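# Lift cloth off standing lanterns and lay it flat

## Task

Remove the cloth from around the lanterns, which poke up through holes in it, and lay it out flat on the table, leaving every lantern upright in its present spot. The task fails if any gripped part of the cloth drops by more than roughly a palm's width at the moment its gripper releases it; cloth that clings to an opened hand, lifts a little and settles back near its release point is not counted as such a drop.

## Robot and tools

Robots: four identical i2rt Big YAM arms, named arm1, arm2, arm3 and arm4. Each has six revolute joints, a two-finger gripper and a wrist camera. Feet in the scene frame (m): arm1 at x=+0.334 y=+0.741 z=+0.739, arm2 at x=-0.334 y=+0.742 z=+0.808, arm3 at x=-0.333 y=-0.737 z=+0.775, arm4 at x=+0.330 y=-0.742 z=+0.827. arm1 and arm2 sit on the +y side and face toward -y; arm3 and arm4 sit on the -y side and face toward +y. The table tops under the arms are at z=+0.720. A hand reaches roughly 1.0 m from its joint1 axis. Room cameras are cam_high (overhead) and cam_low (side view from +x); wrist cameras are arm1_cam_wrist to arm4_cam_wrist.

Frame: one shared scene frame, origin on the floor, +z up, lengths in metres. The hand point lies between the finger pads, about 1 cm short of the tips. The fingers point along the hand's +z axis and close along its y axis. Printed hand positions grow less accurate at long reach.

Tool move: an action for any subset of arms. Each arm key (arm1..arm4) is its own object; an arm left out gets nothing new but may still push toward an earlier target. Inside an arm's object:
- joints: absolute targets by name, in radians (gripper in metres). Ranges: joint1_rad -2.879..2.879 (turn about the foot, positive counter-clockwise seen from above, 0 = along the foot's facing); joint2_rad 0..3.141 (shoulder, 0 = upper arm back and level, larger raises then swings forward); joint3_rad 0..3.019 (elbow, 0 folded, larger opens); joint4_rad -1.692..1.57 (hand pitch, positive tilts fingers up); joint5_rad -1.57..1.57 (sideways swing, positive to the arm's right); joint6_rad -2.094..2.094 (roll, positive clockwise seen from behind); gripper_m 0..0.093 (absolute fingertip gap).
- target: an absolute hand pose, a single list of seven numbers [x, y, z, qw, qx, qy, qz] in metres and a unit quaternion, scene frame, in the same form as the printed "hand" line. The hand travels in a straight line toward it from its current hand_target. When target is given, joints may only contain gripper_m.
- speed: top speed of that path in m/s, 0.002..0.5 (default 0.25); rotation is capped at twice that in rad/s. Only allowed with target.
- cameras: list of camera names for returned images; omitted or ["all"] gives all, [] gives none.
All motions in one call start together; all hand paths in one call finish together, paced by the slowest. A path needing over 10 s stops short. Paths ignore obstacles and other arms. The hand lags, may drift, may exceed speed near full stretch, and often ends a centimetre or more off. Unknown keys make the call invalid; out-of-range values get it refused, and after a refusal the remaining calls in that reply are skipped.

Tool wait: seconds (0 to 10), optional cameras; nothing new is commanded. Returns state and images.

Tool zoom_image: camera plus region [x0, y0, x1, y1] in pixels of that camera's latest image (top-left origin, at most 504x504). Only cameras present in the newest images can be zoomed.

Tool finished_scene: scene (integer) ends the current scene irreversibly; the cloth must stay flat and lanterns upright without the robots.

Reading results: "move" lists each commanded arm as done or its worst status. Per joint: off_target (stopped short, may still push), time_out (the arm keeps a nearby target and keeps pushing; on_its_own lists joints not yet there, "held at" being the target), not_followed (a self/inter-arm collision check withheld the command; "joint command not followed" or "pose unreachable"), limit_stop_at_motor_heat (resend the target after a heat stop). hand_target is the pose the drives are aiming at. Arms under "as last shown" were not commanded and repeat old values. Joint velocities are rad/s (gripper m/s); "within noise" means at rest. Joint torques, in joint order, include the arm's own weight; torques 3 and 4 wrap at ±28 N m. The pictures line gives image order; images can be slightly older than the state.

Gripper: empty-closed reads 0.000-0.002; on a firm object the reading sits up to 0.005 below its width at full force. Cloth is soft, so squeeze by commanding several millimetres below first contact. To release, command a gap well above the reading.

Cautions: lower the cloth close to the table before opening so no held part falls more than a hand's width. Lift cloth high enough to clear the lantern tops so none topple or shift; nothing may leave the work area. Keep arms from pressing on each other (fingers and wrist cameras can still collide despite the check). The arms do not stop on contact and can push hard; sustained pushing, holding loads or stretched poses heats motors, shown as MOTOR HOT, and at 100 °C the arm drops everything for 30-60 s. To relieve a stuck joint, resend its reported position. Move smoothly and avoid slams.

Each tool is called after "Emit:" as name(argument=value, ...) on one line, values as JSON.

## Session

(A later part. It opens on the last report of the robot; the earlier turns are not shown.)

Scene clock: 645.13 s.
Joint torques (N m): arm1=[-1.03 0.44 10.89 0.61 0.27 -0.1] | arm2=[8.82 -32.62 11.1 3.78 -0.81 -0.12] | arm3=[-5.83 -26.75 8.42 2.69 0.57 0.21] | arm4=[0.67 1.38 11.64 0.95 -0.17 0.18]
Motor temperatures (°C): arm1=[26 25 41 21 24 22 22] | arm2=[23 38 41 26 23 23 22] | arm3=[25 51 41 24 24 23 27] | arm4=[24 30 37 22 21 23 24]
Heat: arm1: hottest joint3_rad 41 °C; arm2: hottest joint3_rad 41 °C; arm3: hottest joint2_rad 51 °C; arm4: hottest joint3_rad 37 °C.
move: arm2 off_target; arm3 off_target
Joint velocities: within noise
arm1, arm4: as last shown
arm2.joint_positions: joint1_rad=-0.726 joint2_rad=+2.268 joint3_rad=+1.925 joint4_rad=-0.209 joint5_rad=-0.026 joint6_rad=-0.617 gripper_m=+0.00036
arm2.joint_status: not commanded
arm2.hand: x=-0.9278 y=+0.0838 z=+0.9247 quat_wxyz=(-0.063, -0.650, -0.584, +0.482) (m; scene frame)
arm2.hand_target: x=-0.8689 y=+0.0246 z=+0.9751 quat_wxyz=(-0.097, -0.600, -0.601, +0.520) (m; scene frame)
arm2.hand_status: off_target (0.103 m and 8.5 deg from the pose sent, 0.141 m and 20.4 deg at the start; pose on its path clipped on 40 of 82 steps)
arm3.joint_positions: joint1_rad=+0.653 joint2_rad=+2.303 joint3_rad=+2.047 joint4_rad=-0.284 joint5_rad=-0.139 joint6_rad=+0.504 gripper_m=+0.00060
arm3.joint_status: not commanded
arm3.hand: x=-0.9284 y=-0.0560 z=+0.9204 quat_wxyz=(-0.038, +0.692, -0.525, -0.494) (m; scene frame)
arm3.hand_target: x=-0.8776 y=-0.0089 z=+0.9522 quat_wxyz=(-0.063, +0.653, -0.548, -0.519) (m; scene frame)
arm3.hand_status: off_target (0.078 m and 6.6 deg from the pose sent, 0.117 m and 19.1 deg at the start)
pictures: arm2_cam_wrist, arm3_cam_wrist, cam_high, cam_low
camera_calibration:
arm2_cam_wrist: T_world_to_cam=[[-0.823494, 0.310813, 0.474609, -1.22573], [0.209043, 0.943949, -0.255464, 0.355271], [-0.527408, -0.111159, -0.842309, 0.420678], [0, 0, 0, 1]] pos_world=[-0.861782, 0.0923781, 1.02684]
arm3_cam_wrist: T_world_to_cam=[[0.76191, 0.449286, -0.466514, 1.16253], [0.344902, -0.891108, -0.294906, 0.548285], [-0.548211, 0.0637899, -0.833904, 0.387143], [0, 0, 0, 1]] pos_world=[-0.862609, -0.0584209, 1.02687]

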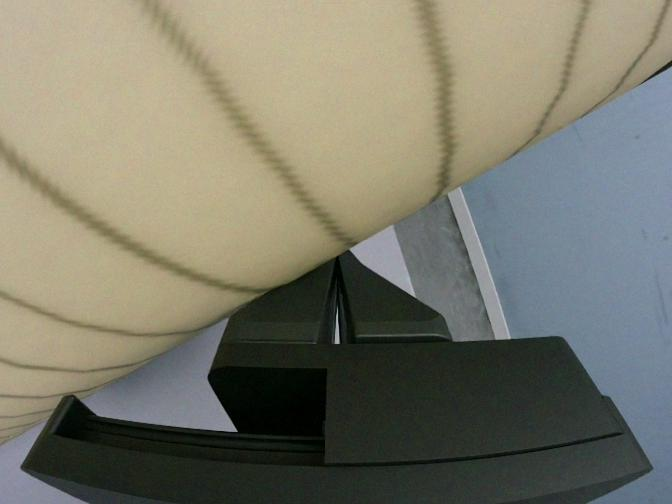

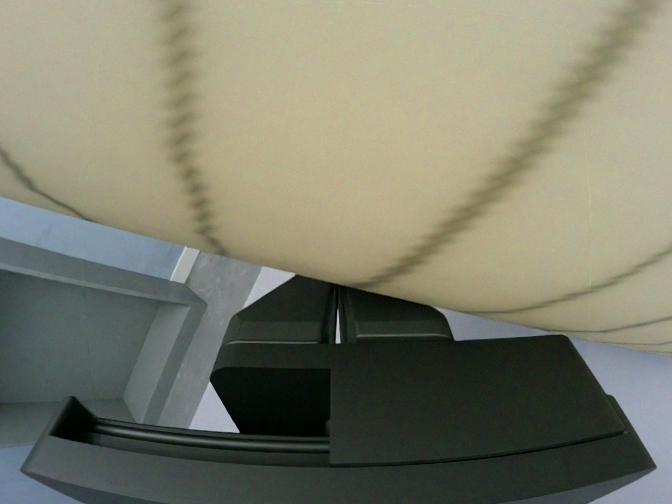

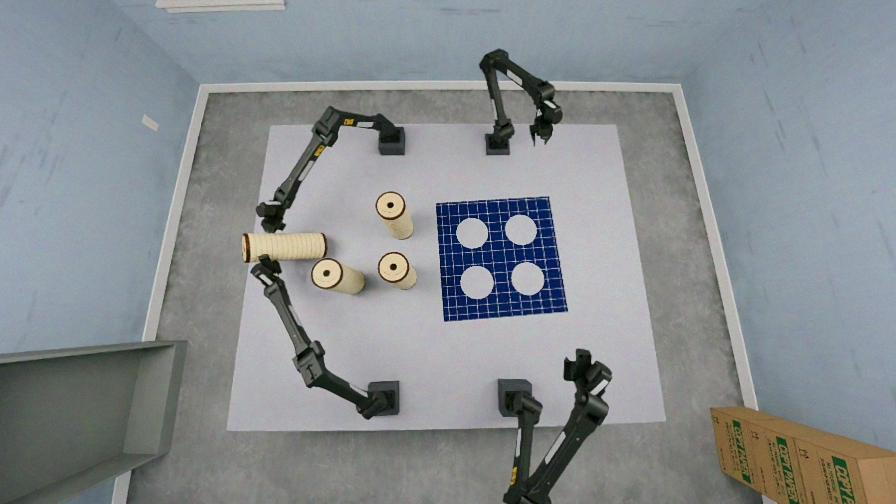

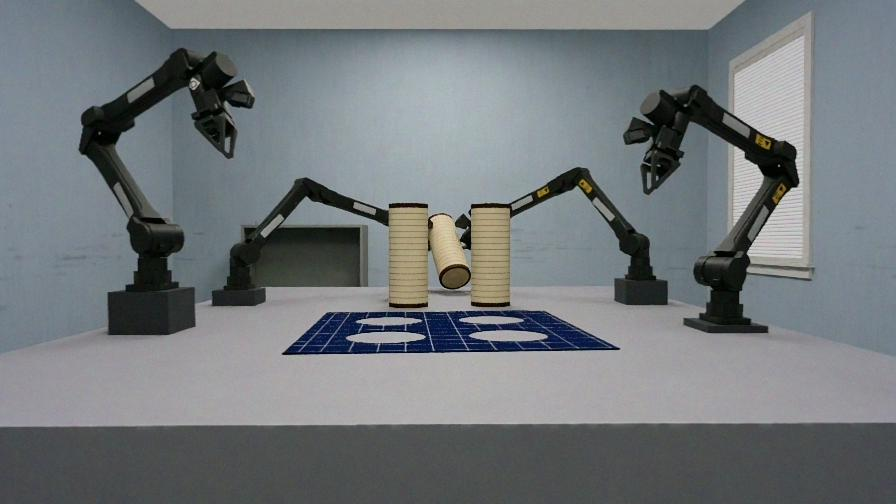

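Emit:
move(arm2={"target": [-0.8536, 0.0216, 1.0165, 0.0161, 0.5256, 0.6085, -0.5941], "speed": 0.06}, arm3={"target": [-0.8657, -0.005, 0.9906, -0.0096, -0.5793, 0.5518, 0.5998], "speed": 0.06}, cameras=["cam_high", "cam_low", "arm2_cam_wrist", "arm3_cam_wrist"])

Emit:
zoom_image(camera="cam_high", region=[220, 180, 440, 320])

Emit:
zoom_image(camera="cam_low", region=[370, 180, 530, 320])

Scene clock: 653.80 s.
Joint torques (N m): arm1=[-0.73 0.21 11.06 0.58 0.27 -0.08] | arm2=[9.88 -29.92 10.56 3.51 -0.84 -0.09] | arm3=[-4.89 -26.23 8.62 2.62 0.51 0.23] | arm4=[0.73 1.38 11.64 0.95 -0.17 0.18]
Motor temperatures (°C): arm1=[26 25 41 21 24 22 22] | arm2=[23 39 40 26 23 23 22] | arm3=[25 49 41 24 24 23 27] | arm4=[24 29 37 22 21 23 24]
Heat: arm1: hottest joint3_rad 41 °C; arm2: hottest joint3_rad 40 °C; arm3: hottest joint2_rad 49 °C; arm4: hottest joint3_rad 37 °C.
move: arm2 off_target; arm3 off_target
Joint velocities: within noise
arm1, arm4: as last shown
arm2.joint_positions: joint1_rad=-0.708 joint2_rad=+2.172 joint3_rad=+1.800 joint4_rad=+0.010 joint5_rad=+0.081 joint6_rad=-0.802 gripper_m=+0.00036
arm2.joint_status: not commanded
arm2.hand: x=-0.9240 y=+0.0917 z=+0.9830 quat_wxyz=(+0.020, -0.574, -0.590, +0.567) (m; scene frame)
arm2.hand_target: x=-0.8551 y=+0.0311 z=+1.0146 quat_wxyz=(-0.017, -0.526, -0.608, +0.594) (m; scene frame)
arm2.hand_status: off_target (0.105 m and 7.9 deg from the pose sent, 0.133 m and 20.1 deg at the start; pose on its path clipped on 51 of 82 steps)
arm3.joint_positions: joint1_rad=+0.608 joint2_rad=+2.247 joint3_rad=+1.923 joint4_rad=-0.037 joint5_rad=-0.248 joint6_rad=+0.690 gripper_m=+0.00060
arm3.joint_status: not commanded
arm3.hand: x=-0.9088 y=-0.0455 z=+0.9528 quat_wxyz=(+0.030, +0.617, -0.539, -0.572) (m; scene frame)
arm3.hand_target: x=-0.8649 y=-0.0080 z=+0.9902 quat_wxyz=(+0.009, +0.580, -0.551, -0.600) (m; scene frame)
arm3.hand_status: off_target (0.070 m and 6.0 deg from the pose sent, 0.107 m and 18.8 deg at the start)
pictures: arm2_cam_wrist, arm3_cam_wrist, cam_high, cam_low
camera_calibration:
arm2_cam_wrist: T_world_to_cam=[[-0.660175, 0.303516, 0.687057, -1.30999], [0.125624, 0.946453, -0.297399, 0.325817], [-0.740532, -0.110025, -0.662953, 0.0993257], [0, 0, 0, 1]] pos_world=[-0.832198, 0.100161, 1.06278]
arm3_cam_wrist: T_world_to_cam=[[0.628872, 0.420783, -0.653805, 1.21431], [0.239462, -0.904843, -0.352018, 0.51835], [-0.739714, 0.0648129, -0.669792, 0.0939474], [0, 0, 0, 1]] pos_world=[-0.818279, -0.0480246, 1.03932]

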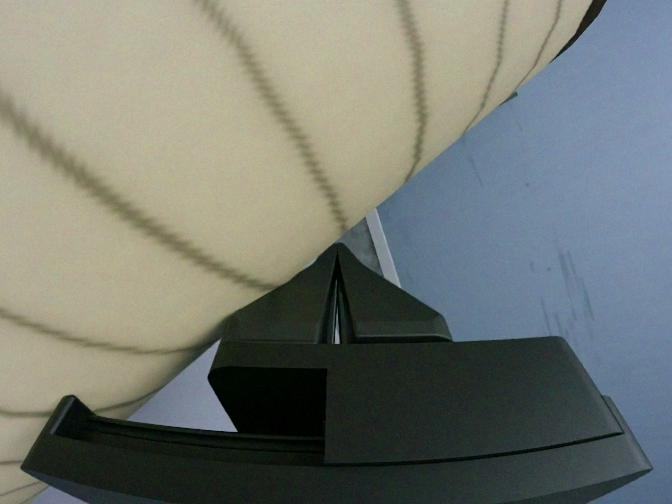

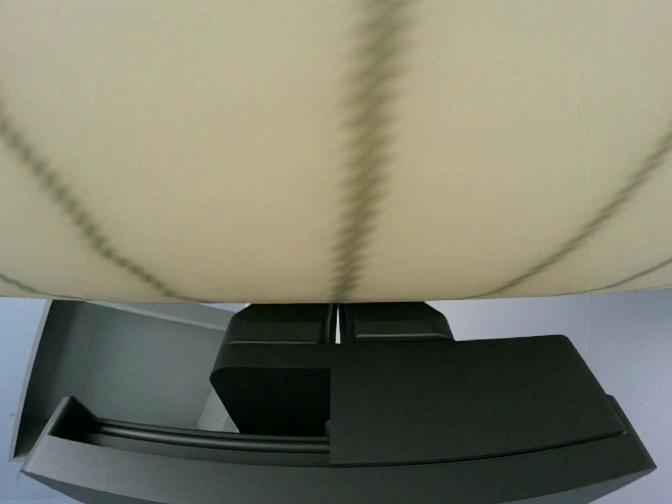

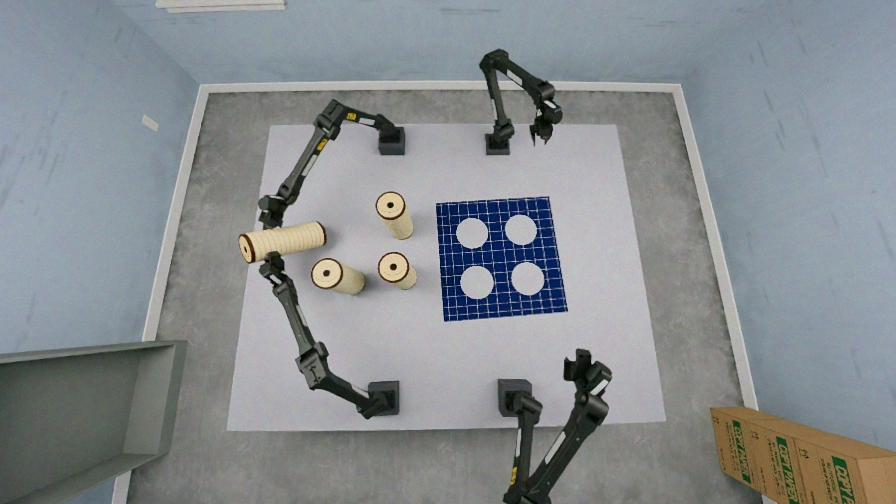

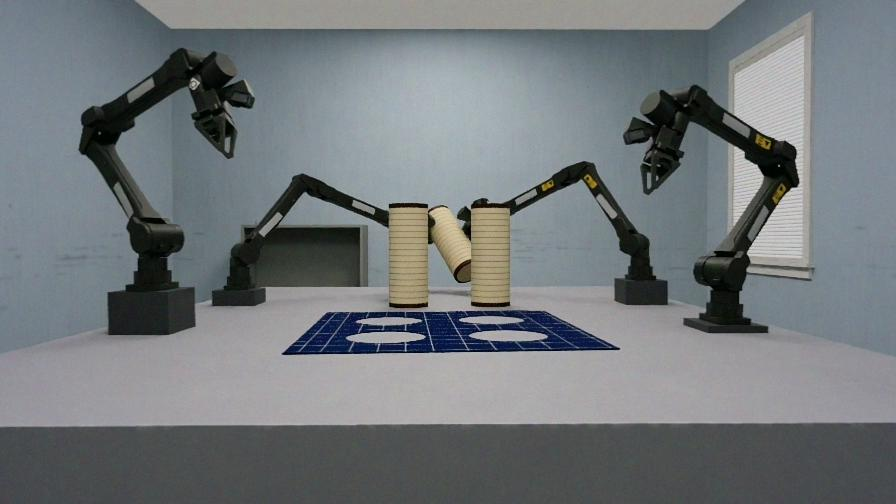

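Scaled by 2.291.

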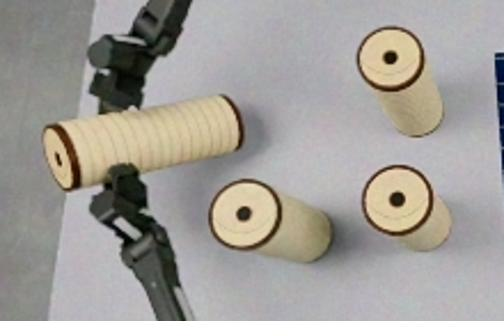

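Scaled by 3.150.

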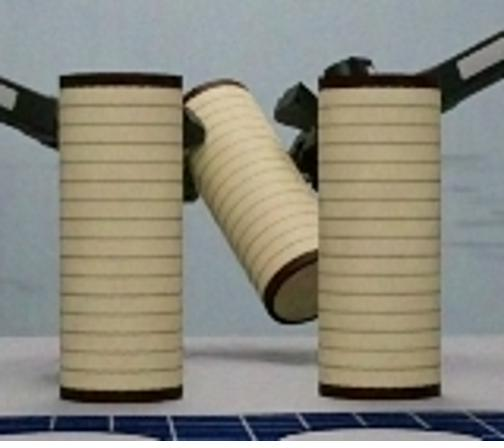

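Emit:
move(arm2={"target": [-0.8551, 0.031, 0.989, 0.1071, 0.5148, 0.4961, -0.6907], "speed": 0.06}, arm3={"target": [-0.865, -0.008, 1.013, -0.11, -0.5688, 0.6475, 0.4949], "speed": 0.06}, cameras=["cam_high", "cam_low", "arm2_cam_wrist", "arm3_cam_wrist"])

Emit:
zoom_image(camera="cam_high", region=[220, 180, 440, 320])

Emit:
zoom_image(camera="cam_low", region=[370, 180, 530, 320])

Scene clock: 688.00 s.
Joint torques (N m): arm1=[-0.73 0.26 10.92 0.61 0.23 -0.08] | arm2=[5.19 -29.98 10.65 3.21 -0.54 0.08] | arm3=[-3.84 -20.72 11.32 1.01 0.57 0.05] | arm4=[0.67 1.32 11.63 0.96 -0.17 0.18]
Motor temperatures (°C): arm1=[26 25 42 21 24 22 22] | arm2=[23 42 39 26 23 23 22] | arm3=[25 47 41 24 24 23 27] | arm4=[24 29 37 22 21 23 24]
Heat: arm1: hottest joint3_rad 42 °C; arm2: hottest joint2_rad 42 °C; arm3: hottest joint2_rad 47 °C; arm4: hottest joint3_rad 37 °C.
move: arm2 off_target; arm3 off_target
Joint velocities: within noise
arm1, arm4: as last shown
arm2.joint_positions: joint1_rad=-0.664 joint2_rad=+2.256 joint3_rad=+1.659 joint4_rad=+0.500 joint5_rad=+0.033 joint6_rad=-0.622 gripper_m=+0.00036
arm2.joint_status: not commanded
arm2.hand: x=-0.8869 y=+0.0635 z=+0.9469 quat_wxyz=(-0.078, -0.546, -0.502, +0.666) (m; scene frame)
arm2.hand_target: x=-0.8543 y=+0.0333 z=+0.9886 quat_wxyz=(-0.108, -0.515, -0.496, +0.690) (m; scene frame)
arm2.hand_status: off_target (0.062 m and 5.7 deg from the pose sent, 0.092 m and 24.1 deg at the start)
arm3.joint_positions: joint1_rad=+0.576 joint2_rad=+2.212 joint3_rad=+2.140 joint4_rad=-0.463 joint5_rad=-0.345 joint6_rad=+0.879 gripper_m=+0.00060
arm3.joint_status: not commanded
arm3.hand: x=-0.8929 y=-0.0477 z=+1.0216 quat_wxyz=(+0.125, +0.590, -0.627, -0.493) (m; scene frame)
arm3.hand_target: x=-0.8625 y=-0.0113 z=+1.0130 quat_wxyz=(+0.110, +0.569, -0.647, -0.495) (m; scene frame)
arm3.hand_status: off_target (0.049 m and 3.8 deg from the pose sent, 0.083 m and 18.6 deg at the start)
pictures: arm2_cam_wrist, arm3_cam_wrist, cam_high, cam_low
camera_calibration:
arm2_cam_wrist: T_world_to_cam=[[-0.657948, 0.482287, 0.578364, -1.15855], [0.0676217, 0.802749, -0.592471, 0.574169], [-0.750021, -0.350705, -0.56078, 0.00987033], [0, 0, 0, 1]] pos_world=[-0.793685, 0.101299, 1.01577]
arm3_cam_wrist: T_world_to_cam=[[0.614067, 0.186408, -0.766925, 1.34135], [0.209782, -0.975304, -0.0690873, 0.21792], [-0.760863, -0.118463, -0.638007, 0.0917359], [0, 0, 0, 1]] pos_world=[-0.799597, -0.0266331, 1.1023]

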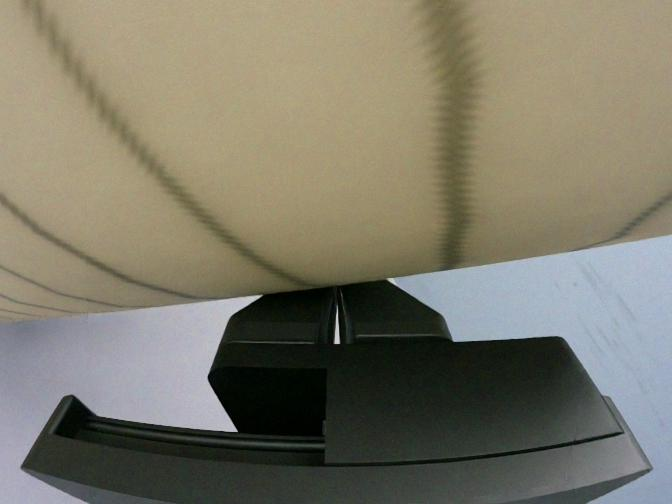

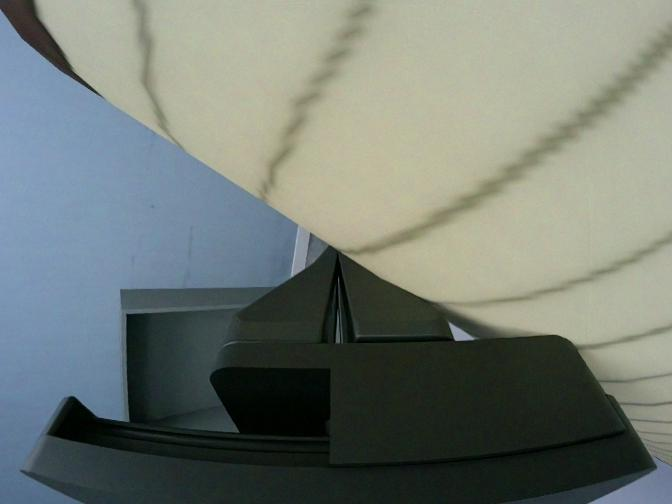

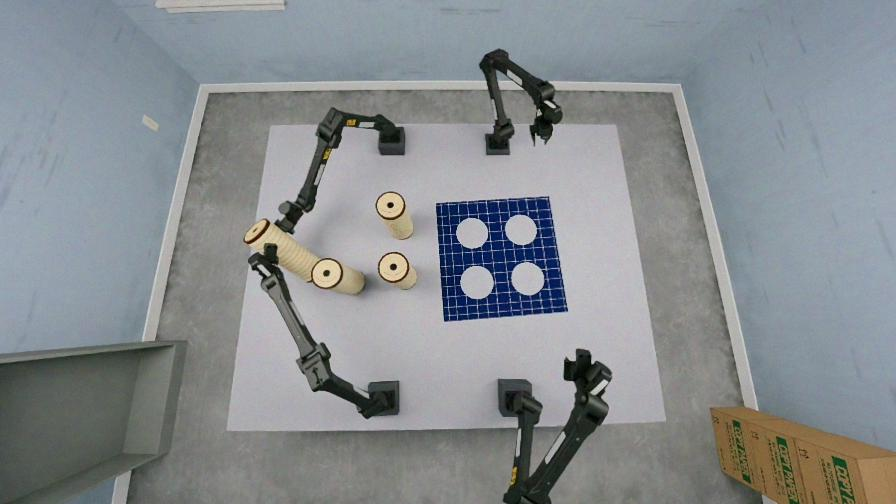

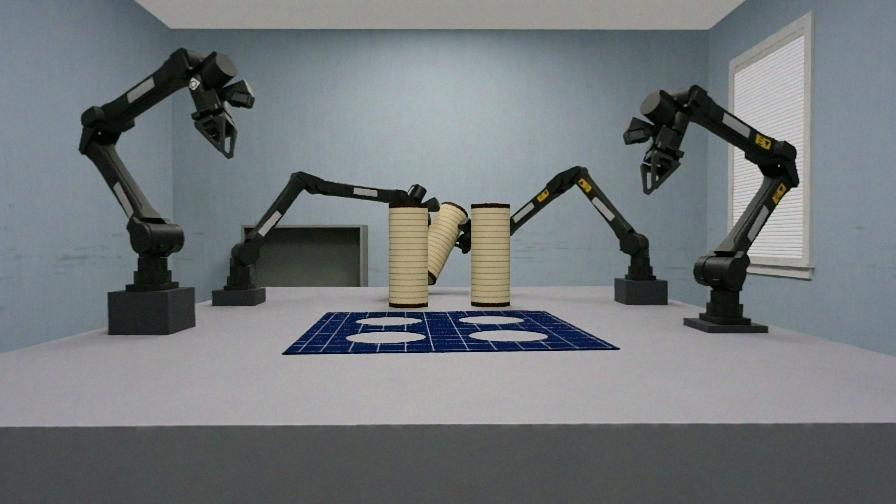

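Scaled by 2.291.

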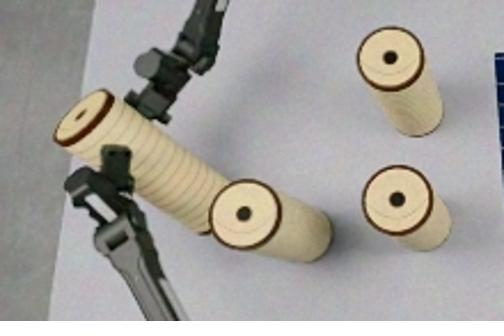

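Scaled by 3.150.

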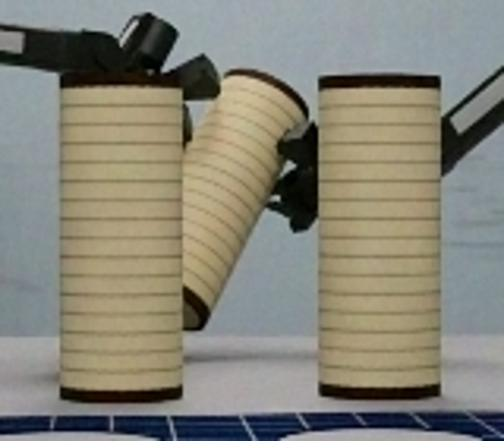

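Emit:
move(arm2={"target": [-0.855, 0.024, 1.0, 0.0709, 0.521, 0.5431, -0.6544], "speed": 0.05}, arm3={"target": [-0.865, -0.006, 1.004, -0.07, -0.5751, 0.6114, 0.5389], "speed": 0.05}, cameras=["cam_high", "cam_low", "arm2_cam_wrist", "arm3_cam_wrist"])

Emit:
zoom_image(camera="cam_high", region=[220, 180, 440, 320])

Emit:
zoom_image(camera="cam_low", region=[370, 180, 530, 320])

Scene clock: 700.57 s.
Joint torques (N m): arm1=[-0.79 -0.21 10.97 0.59 0.26 -0.12] | arm2=[5.6 -31.56 13.78 1.89 -0.32 -0.15] | arm3=[-3.96 -22.65 8.09 2.66 0.61 -0.38] | arm4=[0.67 1.38 11.64 0.95 -0.17 0.18]
Motor temperatures (°C): arm1=[26 25 42 21 24 22 22] | arm2=[23 41 39 26 23 23 22] | arm3=[25 48 43 24 24 23 27] | arm4=[24 29 37 22 21 23 24]
Heat: arm1: hottest joint3_rad 42 °C; arm2: hottest joint2_rad 41 °C; arm3: hottest joint2_rad 48 °C; arm4: hottest joint3_rad 37 °C.
move: arm2 off_target; arm3 off_target
Joint velocities: within noise
arm1, arm4: as last shown
arm2.joint_positions: joint1_rad=-0.664 joint2_rad=+2.229 joint3_rad=+1.657 joint4_rad=+0.345 joint5_rad=+0.042 joint6_rad=-0.672 gripper_m=+0.00036
arm2.joint_status: not commanded
arm2.hand: x=-0.8837 y=+0.0700 z=+0.9306 quat_wxyz=(-0.052, -0.565, -0.544, +0.619) (m; scene frame)
arm2.hand_target: x=-0.8515 y=+0.0299 z=+0.9999 quat_wxyz=(-0.072, -0.522, -0.542, +0.655) (m; scene frame)
arm2.hand_status: off_target (0.088 m and 6.8 deg from the pose sent, 0.073 m and 5.7 deg at the start)
arm3.joint_positions: joint1_rad=+0.585 joint2_rad=+2.212 joint3_rad=+2.076 joint4_rad=-0.321 joint5_rad=-0.303 joint6_rad=+0.852 gripper_m=+0.00060
arm3.joint_status: not commanded
arm3.hand: x=-0.8984 y=-0.0420 z=+1.0121 quat_wxyz=(+0.098, +0.587, -0.606, -0.528) (m; scene frame)
arm3.hand_target: x=-0.8637 y=-0.0085 z=+1.0043 quat_wxyz=(+0.070, +0.575, -0.612, -0.538) (m; scene frame)
arm3.hand_status: off_target (0.050 m and 3.8 deg from the pose sent, 0.053 m and 8.6 deg at the start)
pictures: arm2_cam_wrist, arm3_cam_wrist, cam_high, cam_low
camera_calibration:
arm2_cam_wrist: T_world_to_cam=[[-0.683313, 0.402317, 0.609282, -1.19575], [0.091551, 0.875115, -0.475175, 0.466011], [-0.724363, -0.268913, -0.63481, 0.0912313], [0, 0, 0, 1]] pos_world=[-0.793649, 0.0977896, 1.0079]
arm3_cam_wrist: T_world_to_cam=[[0.605898, 0.249948, -0.755257, 1.3199], [0.193623, -0.967146, -0.164739, 0.306543], [-0.77162, -0.0464203, -0.634388, 0.0719341], [0, 0, 0, 1]] pos_world=[-0.803571, -0.0300944, 1.09299]

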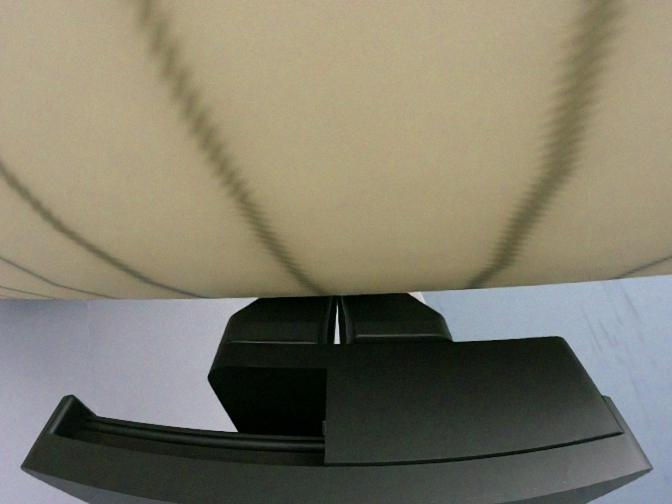

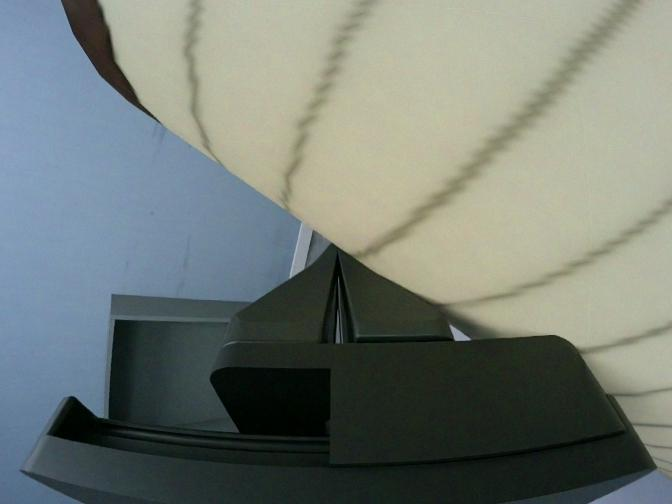

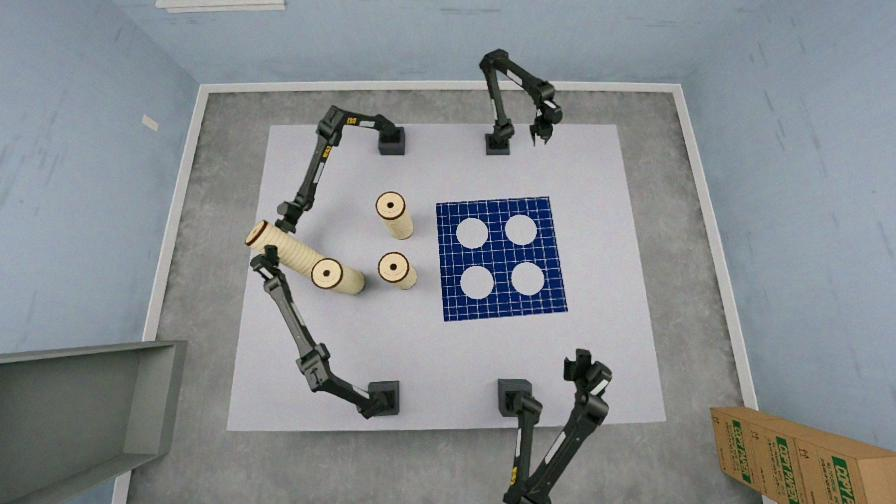

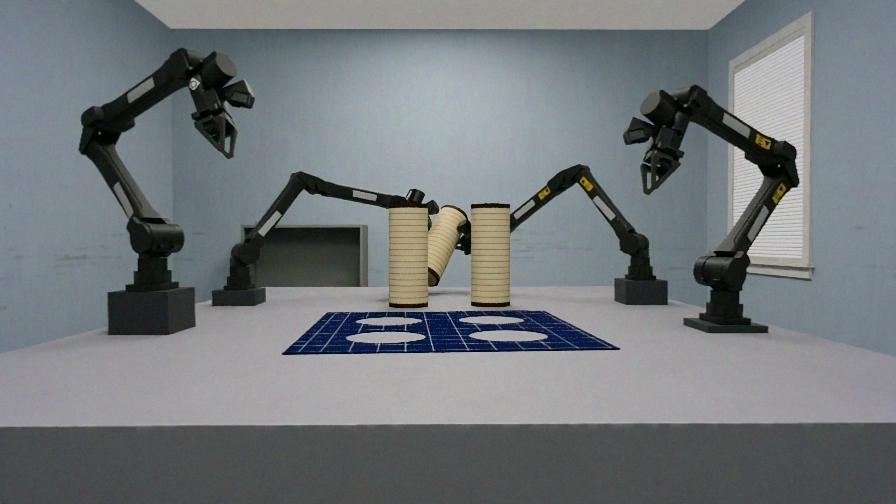

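Scaled by 2.291.

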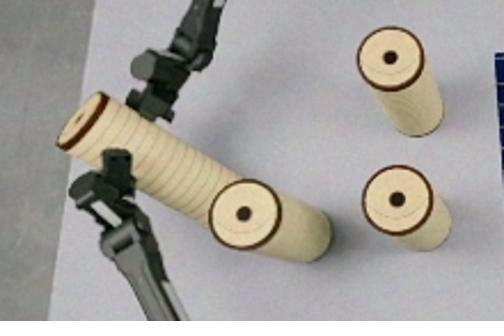

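Scaled by 3.150.

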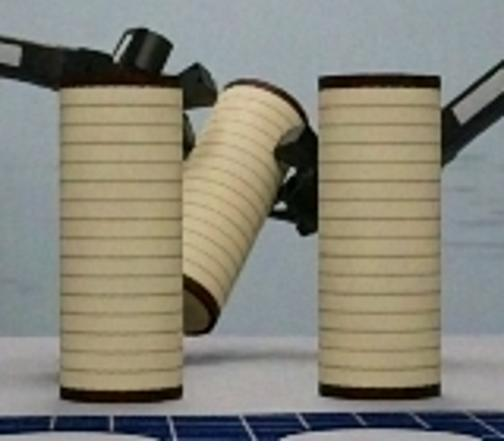

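Emit:
move(arm2={"target": [-0.855, 0.022, 1.005, 0.0161, 0.5256, 0.6085, -0.5941], "speed": 0.05}, arm3={"target": [-0.865, -0.005, 1.0, -0.0096, -0.5793, 0.5518, 0.5998], "speed": 0.05}, cameras=["cam_high", "cam_low", "arm2_cam_wrist", "arm3_cam_wrist"])

Emit:
zoom_image(camera="cam_high", region=[220, 180, 440, 320])

Emit:
zoom_image(camera="cam_low", region=[370, 180, 530, 320])

Scene clock: 721.10 s.
Joint torques (N m): arm1=[-0.26 0.62 10.97 0.62 0.22 -0.11] | arm2=[5.89 -29.86 17.17 1.72 -0.32 -0.2] | arm3=[-3.78 -23.71 8.36 2.66 0.41 -0.37] | arm4=[0.67 1.38 11.64 0.95 -0.17 0.19]
Motor temperatures (°C): arm1=[26 25 42 21 24 22 22] | arm2=[23 43 42 26 23 23 22] | arm3=[25 49 41 24 24 23 27] | arm4=[24 29 37 22 21 23 24]
Heat: arm1: hottest joint3_rad 42 °C; arm2: hottest joint2_rad 43 °C; arm3: hottest joint2_rad 49 °C; arm4: hottest joint3_rad 37 °C.
move: arm2 off_target; arm3 off_target
Joint velocities: within noise
arm1, arm4: as last shown
arm2.joint_positions: joint1_rad=-0.664 joint2_rad=+2.174 joint3_rad=+1.657 joint4_rad=+0.101 joint5_rad=+0.070 joint6_rad=-0.789 gripper_m=+0.00036
arm2.joint_status: not commanded
arm2.hand: x=-0.8757 y=+0.0875 z=+0.9198 quat_wxyz=(+0.002, -0.573, -0.613, +0.545) (m; scene frame)
arm2.hand_target: x=-0.8495 y=+0.0373 z=+0.9988 quat_wxyz=(-0.017, -0.526, -0.608, +0.595) (m; scene frame)
arm2.hand_status: off_target (0.109 m and 8.1 deg from the pose sent, 0.093 m and 10.0 deg at the start; pose on its path clipped on 42 of 79 steps)
arm3.joint_positions: joint1_rad=+0.591 joint2_rad=+2.212 joint3_rad=+1.944 joint4_rad=-0.063 joint5_rad=-0.245 joint6_rad=+0.745 gripper_m=+0.00060
arm3.joint_status: not commanded
arm3.hand: x=-0.8972 y=-0.0364 z=+0.9905 quat_wxyz=(+0.038, +0.593, -0.554, -0.584) (m; scene frame)
arm3.hand_target: x=-0.8640 y=-0.0068 z=+1.0000 quat_wxyz=(+0.009, +0.580, -0.552, -0.599) (m; scene frame)
arm3.hand_status: off_target (0.046 m and 4.0 deg from the pose sent, 0.051 m and 14.5 deg at the start)
pictures: arm2_cam_wrist, arm3_cam_wrist, cam_high, cam_low
camera_calibration:
arm2_cam_wrist: T_world_to_cam=[[-0.705357, 0.249563, 0.663468, -1.24658], [0.0923338, 0.960348, -0.263071, 0.242936], [-0.702813, -0.124298, -0.700431, 0.161465], [0, 0, 0, 1]] pos_world=[-0.788235, 0.097867, 1.00407]
arm3_cam_wrist: T_world_to_cam=[[0.609944, 0.388235, -0.690827, 1.24635], [0.188974, -0.917877, -0.348985, 0.488304], [-0.769583, 0.0823131, -0.63322, 0.0647763], [0, 0, 0, 1]] pos_world=[-0.802629, -0.0410049, 1.07244]

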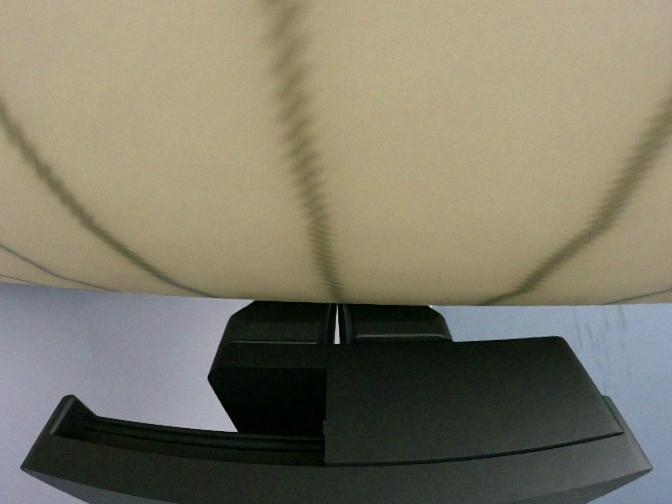

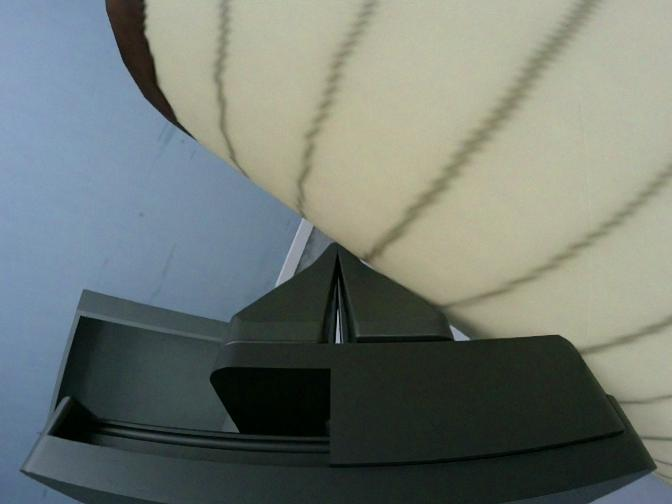

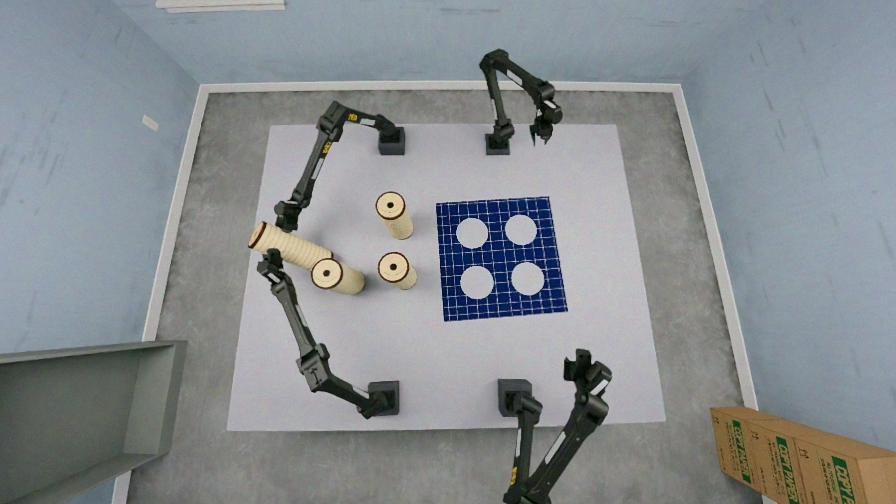

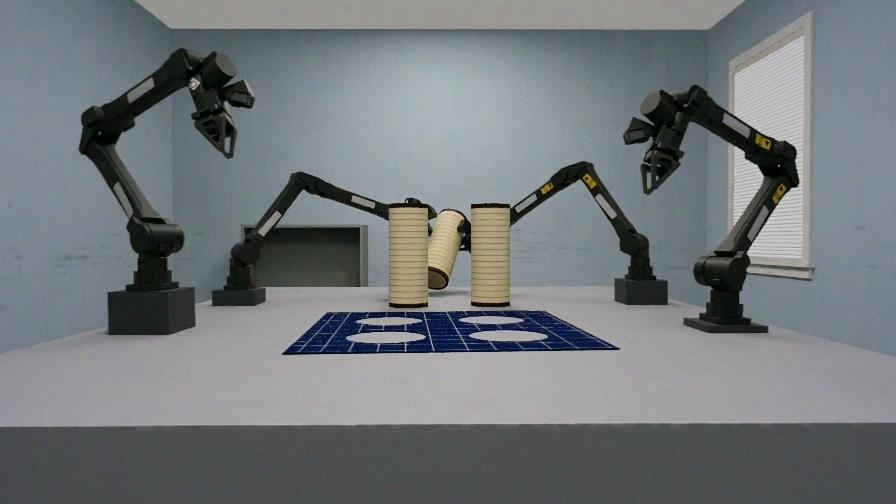

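Scaled by 2.291.

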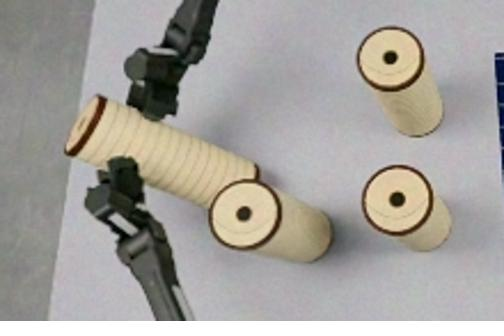

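Scaled by 3.150.

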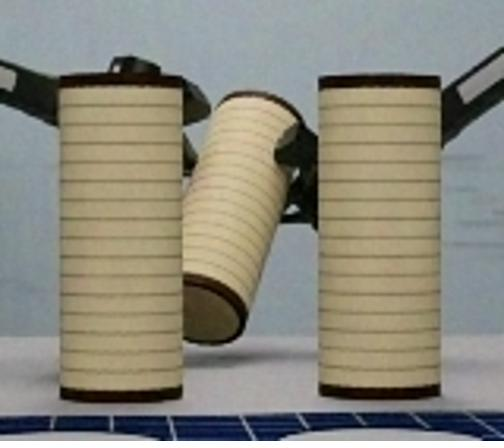

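Emit:
move(arm2={"target": [-0.872, 0.083, 0.992, 0.0161, 0.5256, 0.6085, -0.5941], "speed": 0.05}, arm3={"target": [-0.884, 0.044, 0.995, -0.0096, -0.5793, 0.5518, 0.5998], "speed": 0.05}, cameras=["cam_high", "cam_low", "arm2_cam_wrist", "arm3_cam_wrist"])

Emit:
zoom_image(camera="cam_high", region=[220, 180, 440, 320])

Emit:
zoom_image(camera="cam_low", region=[370, 180, 530, 320])

Scene clock: 741.10 s.
Joint torques (N m): arm1=[-1.14 0.15 11 0.64 0.31 -0.11] | arm2=[5.13 -30.97 10.85 3.74 -0.77 -0.06] | arm3=[-4.54 -21.6 12.52 1.1 0.37 -0.21] | arm4=[0.67 1.38 11.64 0.95 -0.17 0.18]
Motor temperatures (°C): arm1=[26 25 42 21 24 22 22] | arm2=[23 41 45 26 23 23 22] | arm3=[25 51 42 24 24 23 27] | arm4=[24 29 37 22 21 23 24]
Heat: arm1: hottest joint3_rad 42 °C; arm2: hottest joint3_rad 45 °C; arm3: hottest joint2_rad 51 °C; arm4: hottest joint3_rad 37 °C.
move: arm2 off_target; arm3 off_target
Joint velocities: within noise
arm1, arm4: as last shown
arm2.joint_positions: joint1_rad=-0.721 joint2_rad=+2.137 joint3_rad=+1.617 joint4_rad=+0.114 joint5_rad=+0.016 joint6_rad=-0.827 gripper_m=+0.00036
arm2.joint_status: not commanded
arm2.hand: x=-0.8989 y=+0.1202 z=+0.9312 quat_wxyz=(+0.005, -0.566, -0.615, +0.549) (m; scene frame)
arm2.hand_target: x=-0.8705 y=+0.0860 z=+0.9914 quat_wxyz=(-0.017, -0.526, -0.608, +0.594) (m; scene frame)
arm2.hand_status: off_target (0.076 m and 7.4 deg from the pose sent, 0.072 m and 8.1 deg at the start)
arm3.joint_positions: joint1_rad=+0.586 joint2_rad=+2.326 joint3_rad=+2.152 joint4_rad=-0.129 joint5_rad=-0.258 joint6_rad=+0.727 gripper_m=+0.00060
arm3.joint_status: not commanded
arm3.hand: x=-0.9171 y=-0.0045 z=+0.9982 quat_wxyz=(+0.034, +0.594, -0.540, -0.595) (m; scene frame)
arm3.hand_target: x=-0.8797 y=+0.0379 z=+0.9950 quat_wxyz=(+0.009, +0.579, -0.552, -0.600) (m; scene frame)
arm3.hand_status: off_target (0.059 m and 3.6 deg from the pose sent, 0.082 m and 4.0 deg at the start)
pictures: arm2_cam_wrist, arm3_cam_wrist, cam_high, cam_low
camera_calibration:
arm2_cam_wrist: T_world_to_cam=[[-0.696795, 0.243416, 0.674704, -1.28067], [0.0814579, 0.961424, -0.262732, 0.206473], [-0.71263, -0.128111, -0.689744, 0.138956], [0, 0, 0, 1]] pos_world=[-0.810156, 0.131028, 1.01416]
arm3_cam_wrist: T_world_to_cam=[[0.599224, 0.418686, -0.682372, 1.23325], [0.197711, -0.903338, -0.380646, 0.563767], [-0.775784, 0.0931799, -0.624081, 0.0369932], [0, 0, 0, 1]] pos_world=[-0.821754, -0.0105176, 1.07921]

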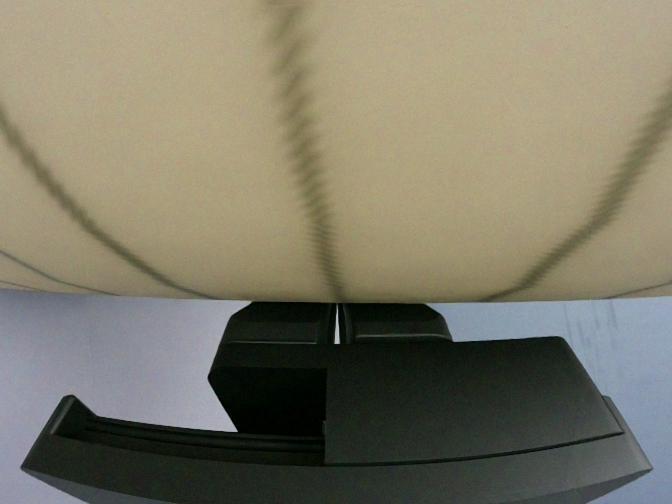

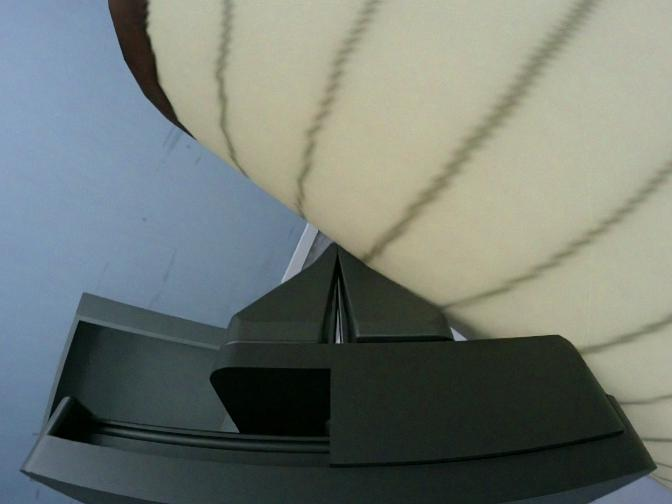

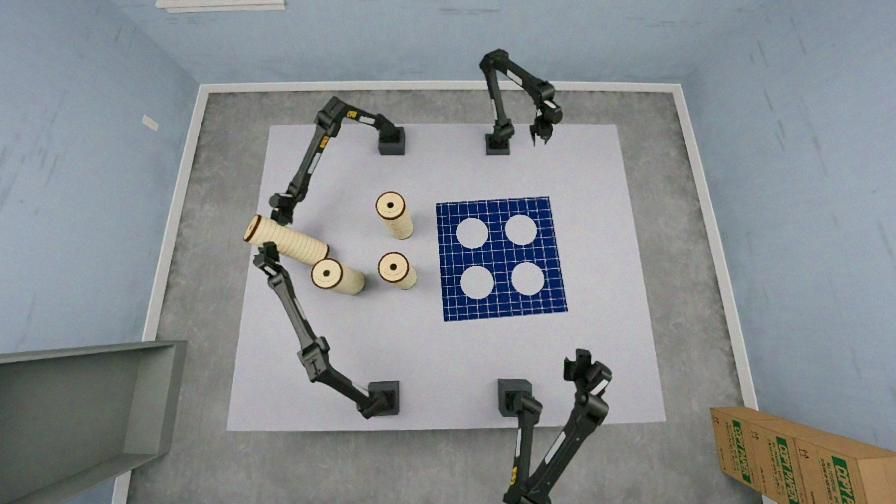

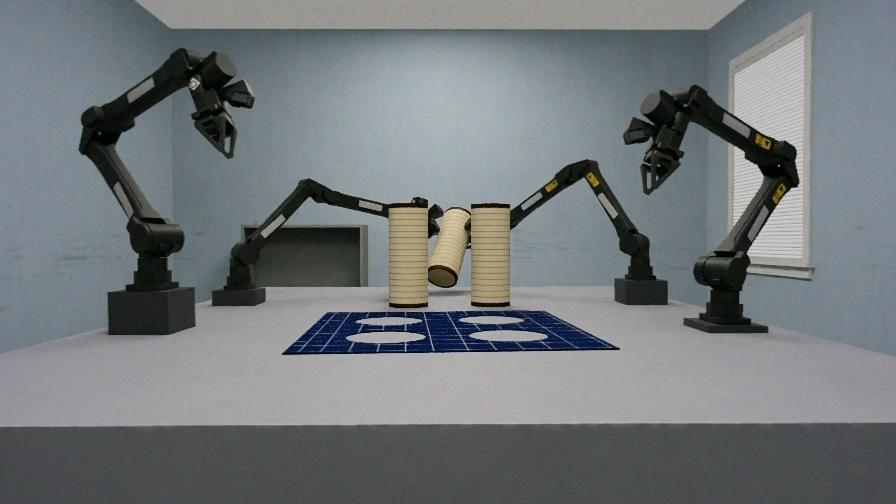

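Scaled by 2.291.

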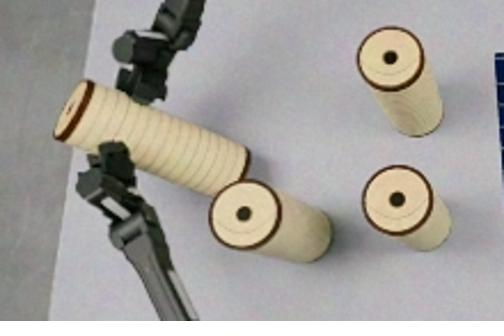

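Scaled by 3.150.

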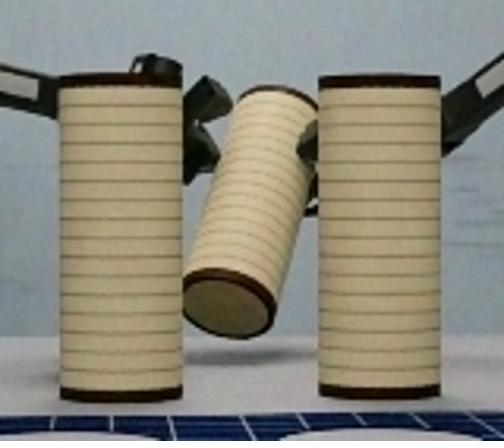

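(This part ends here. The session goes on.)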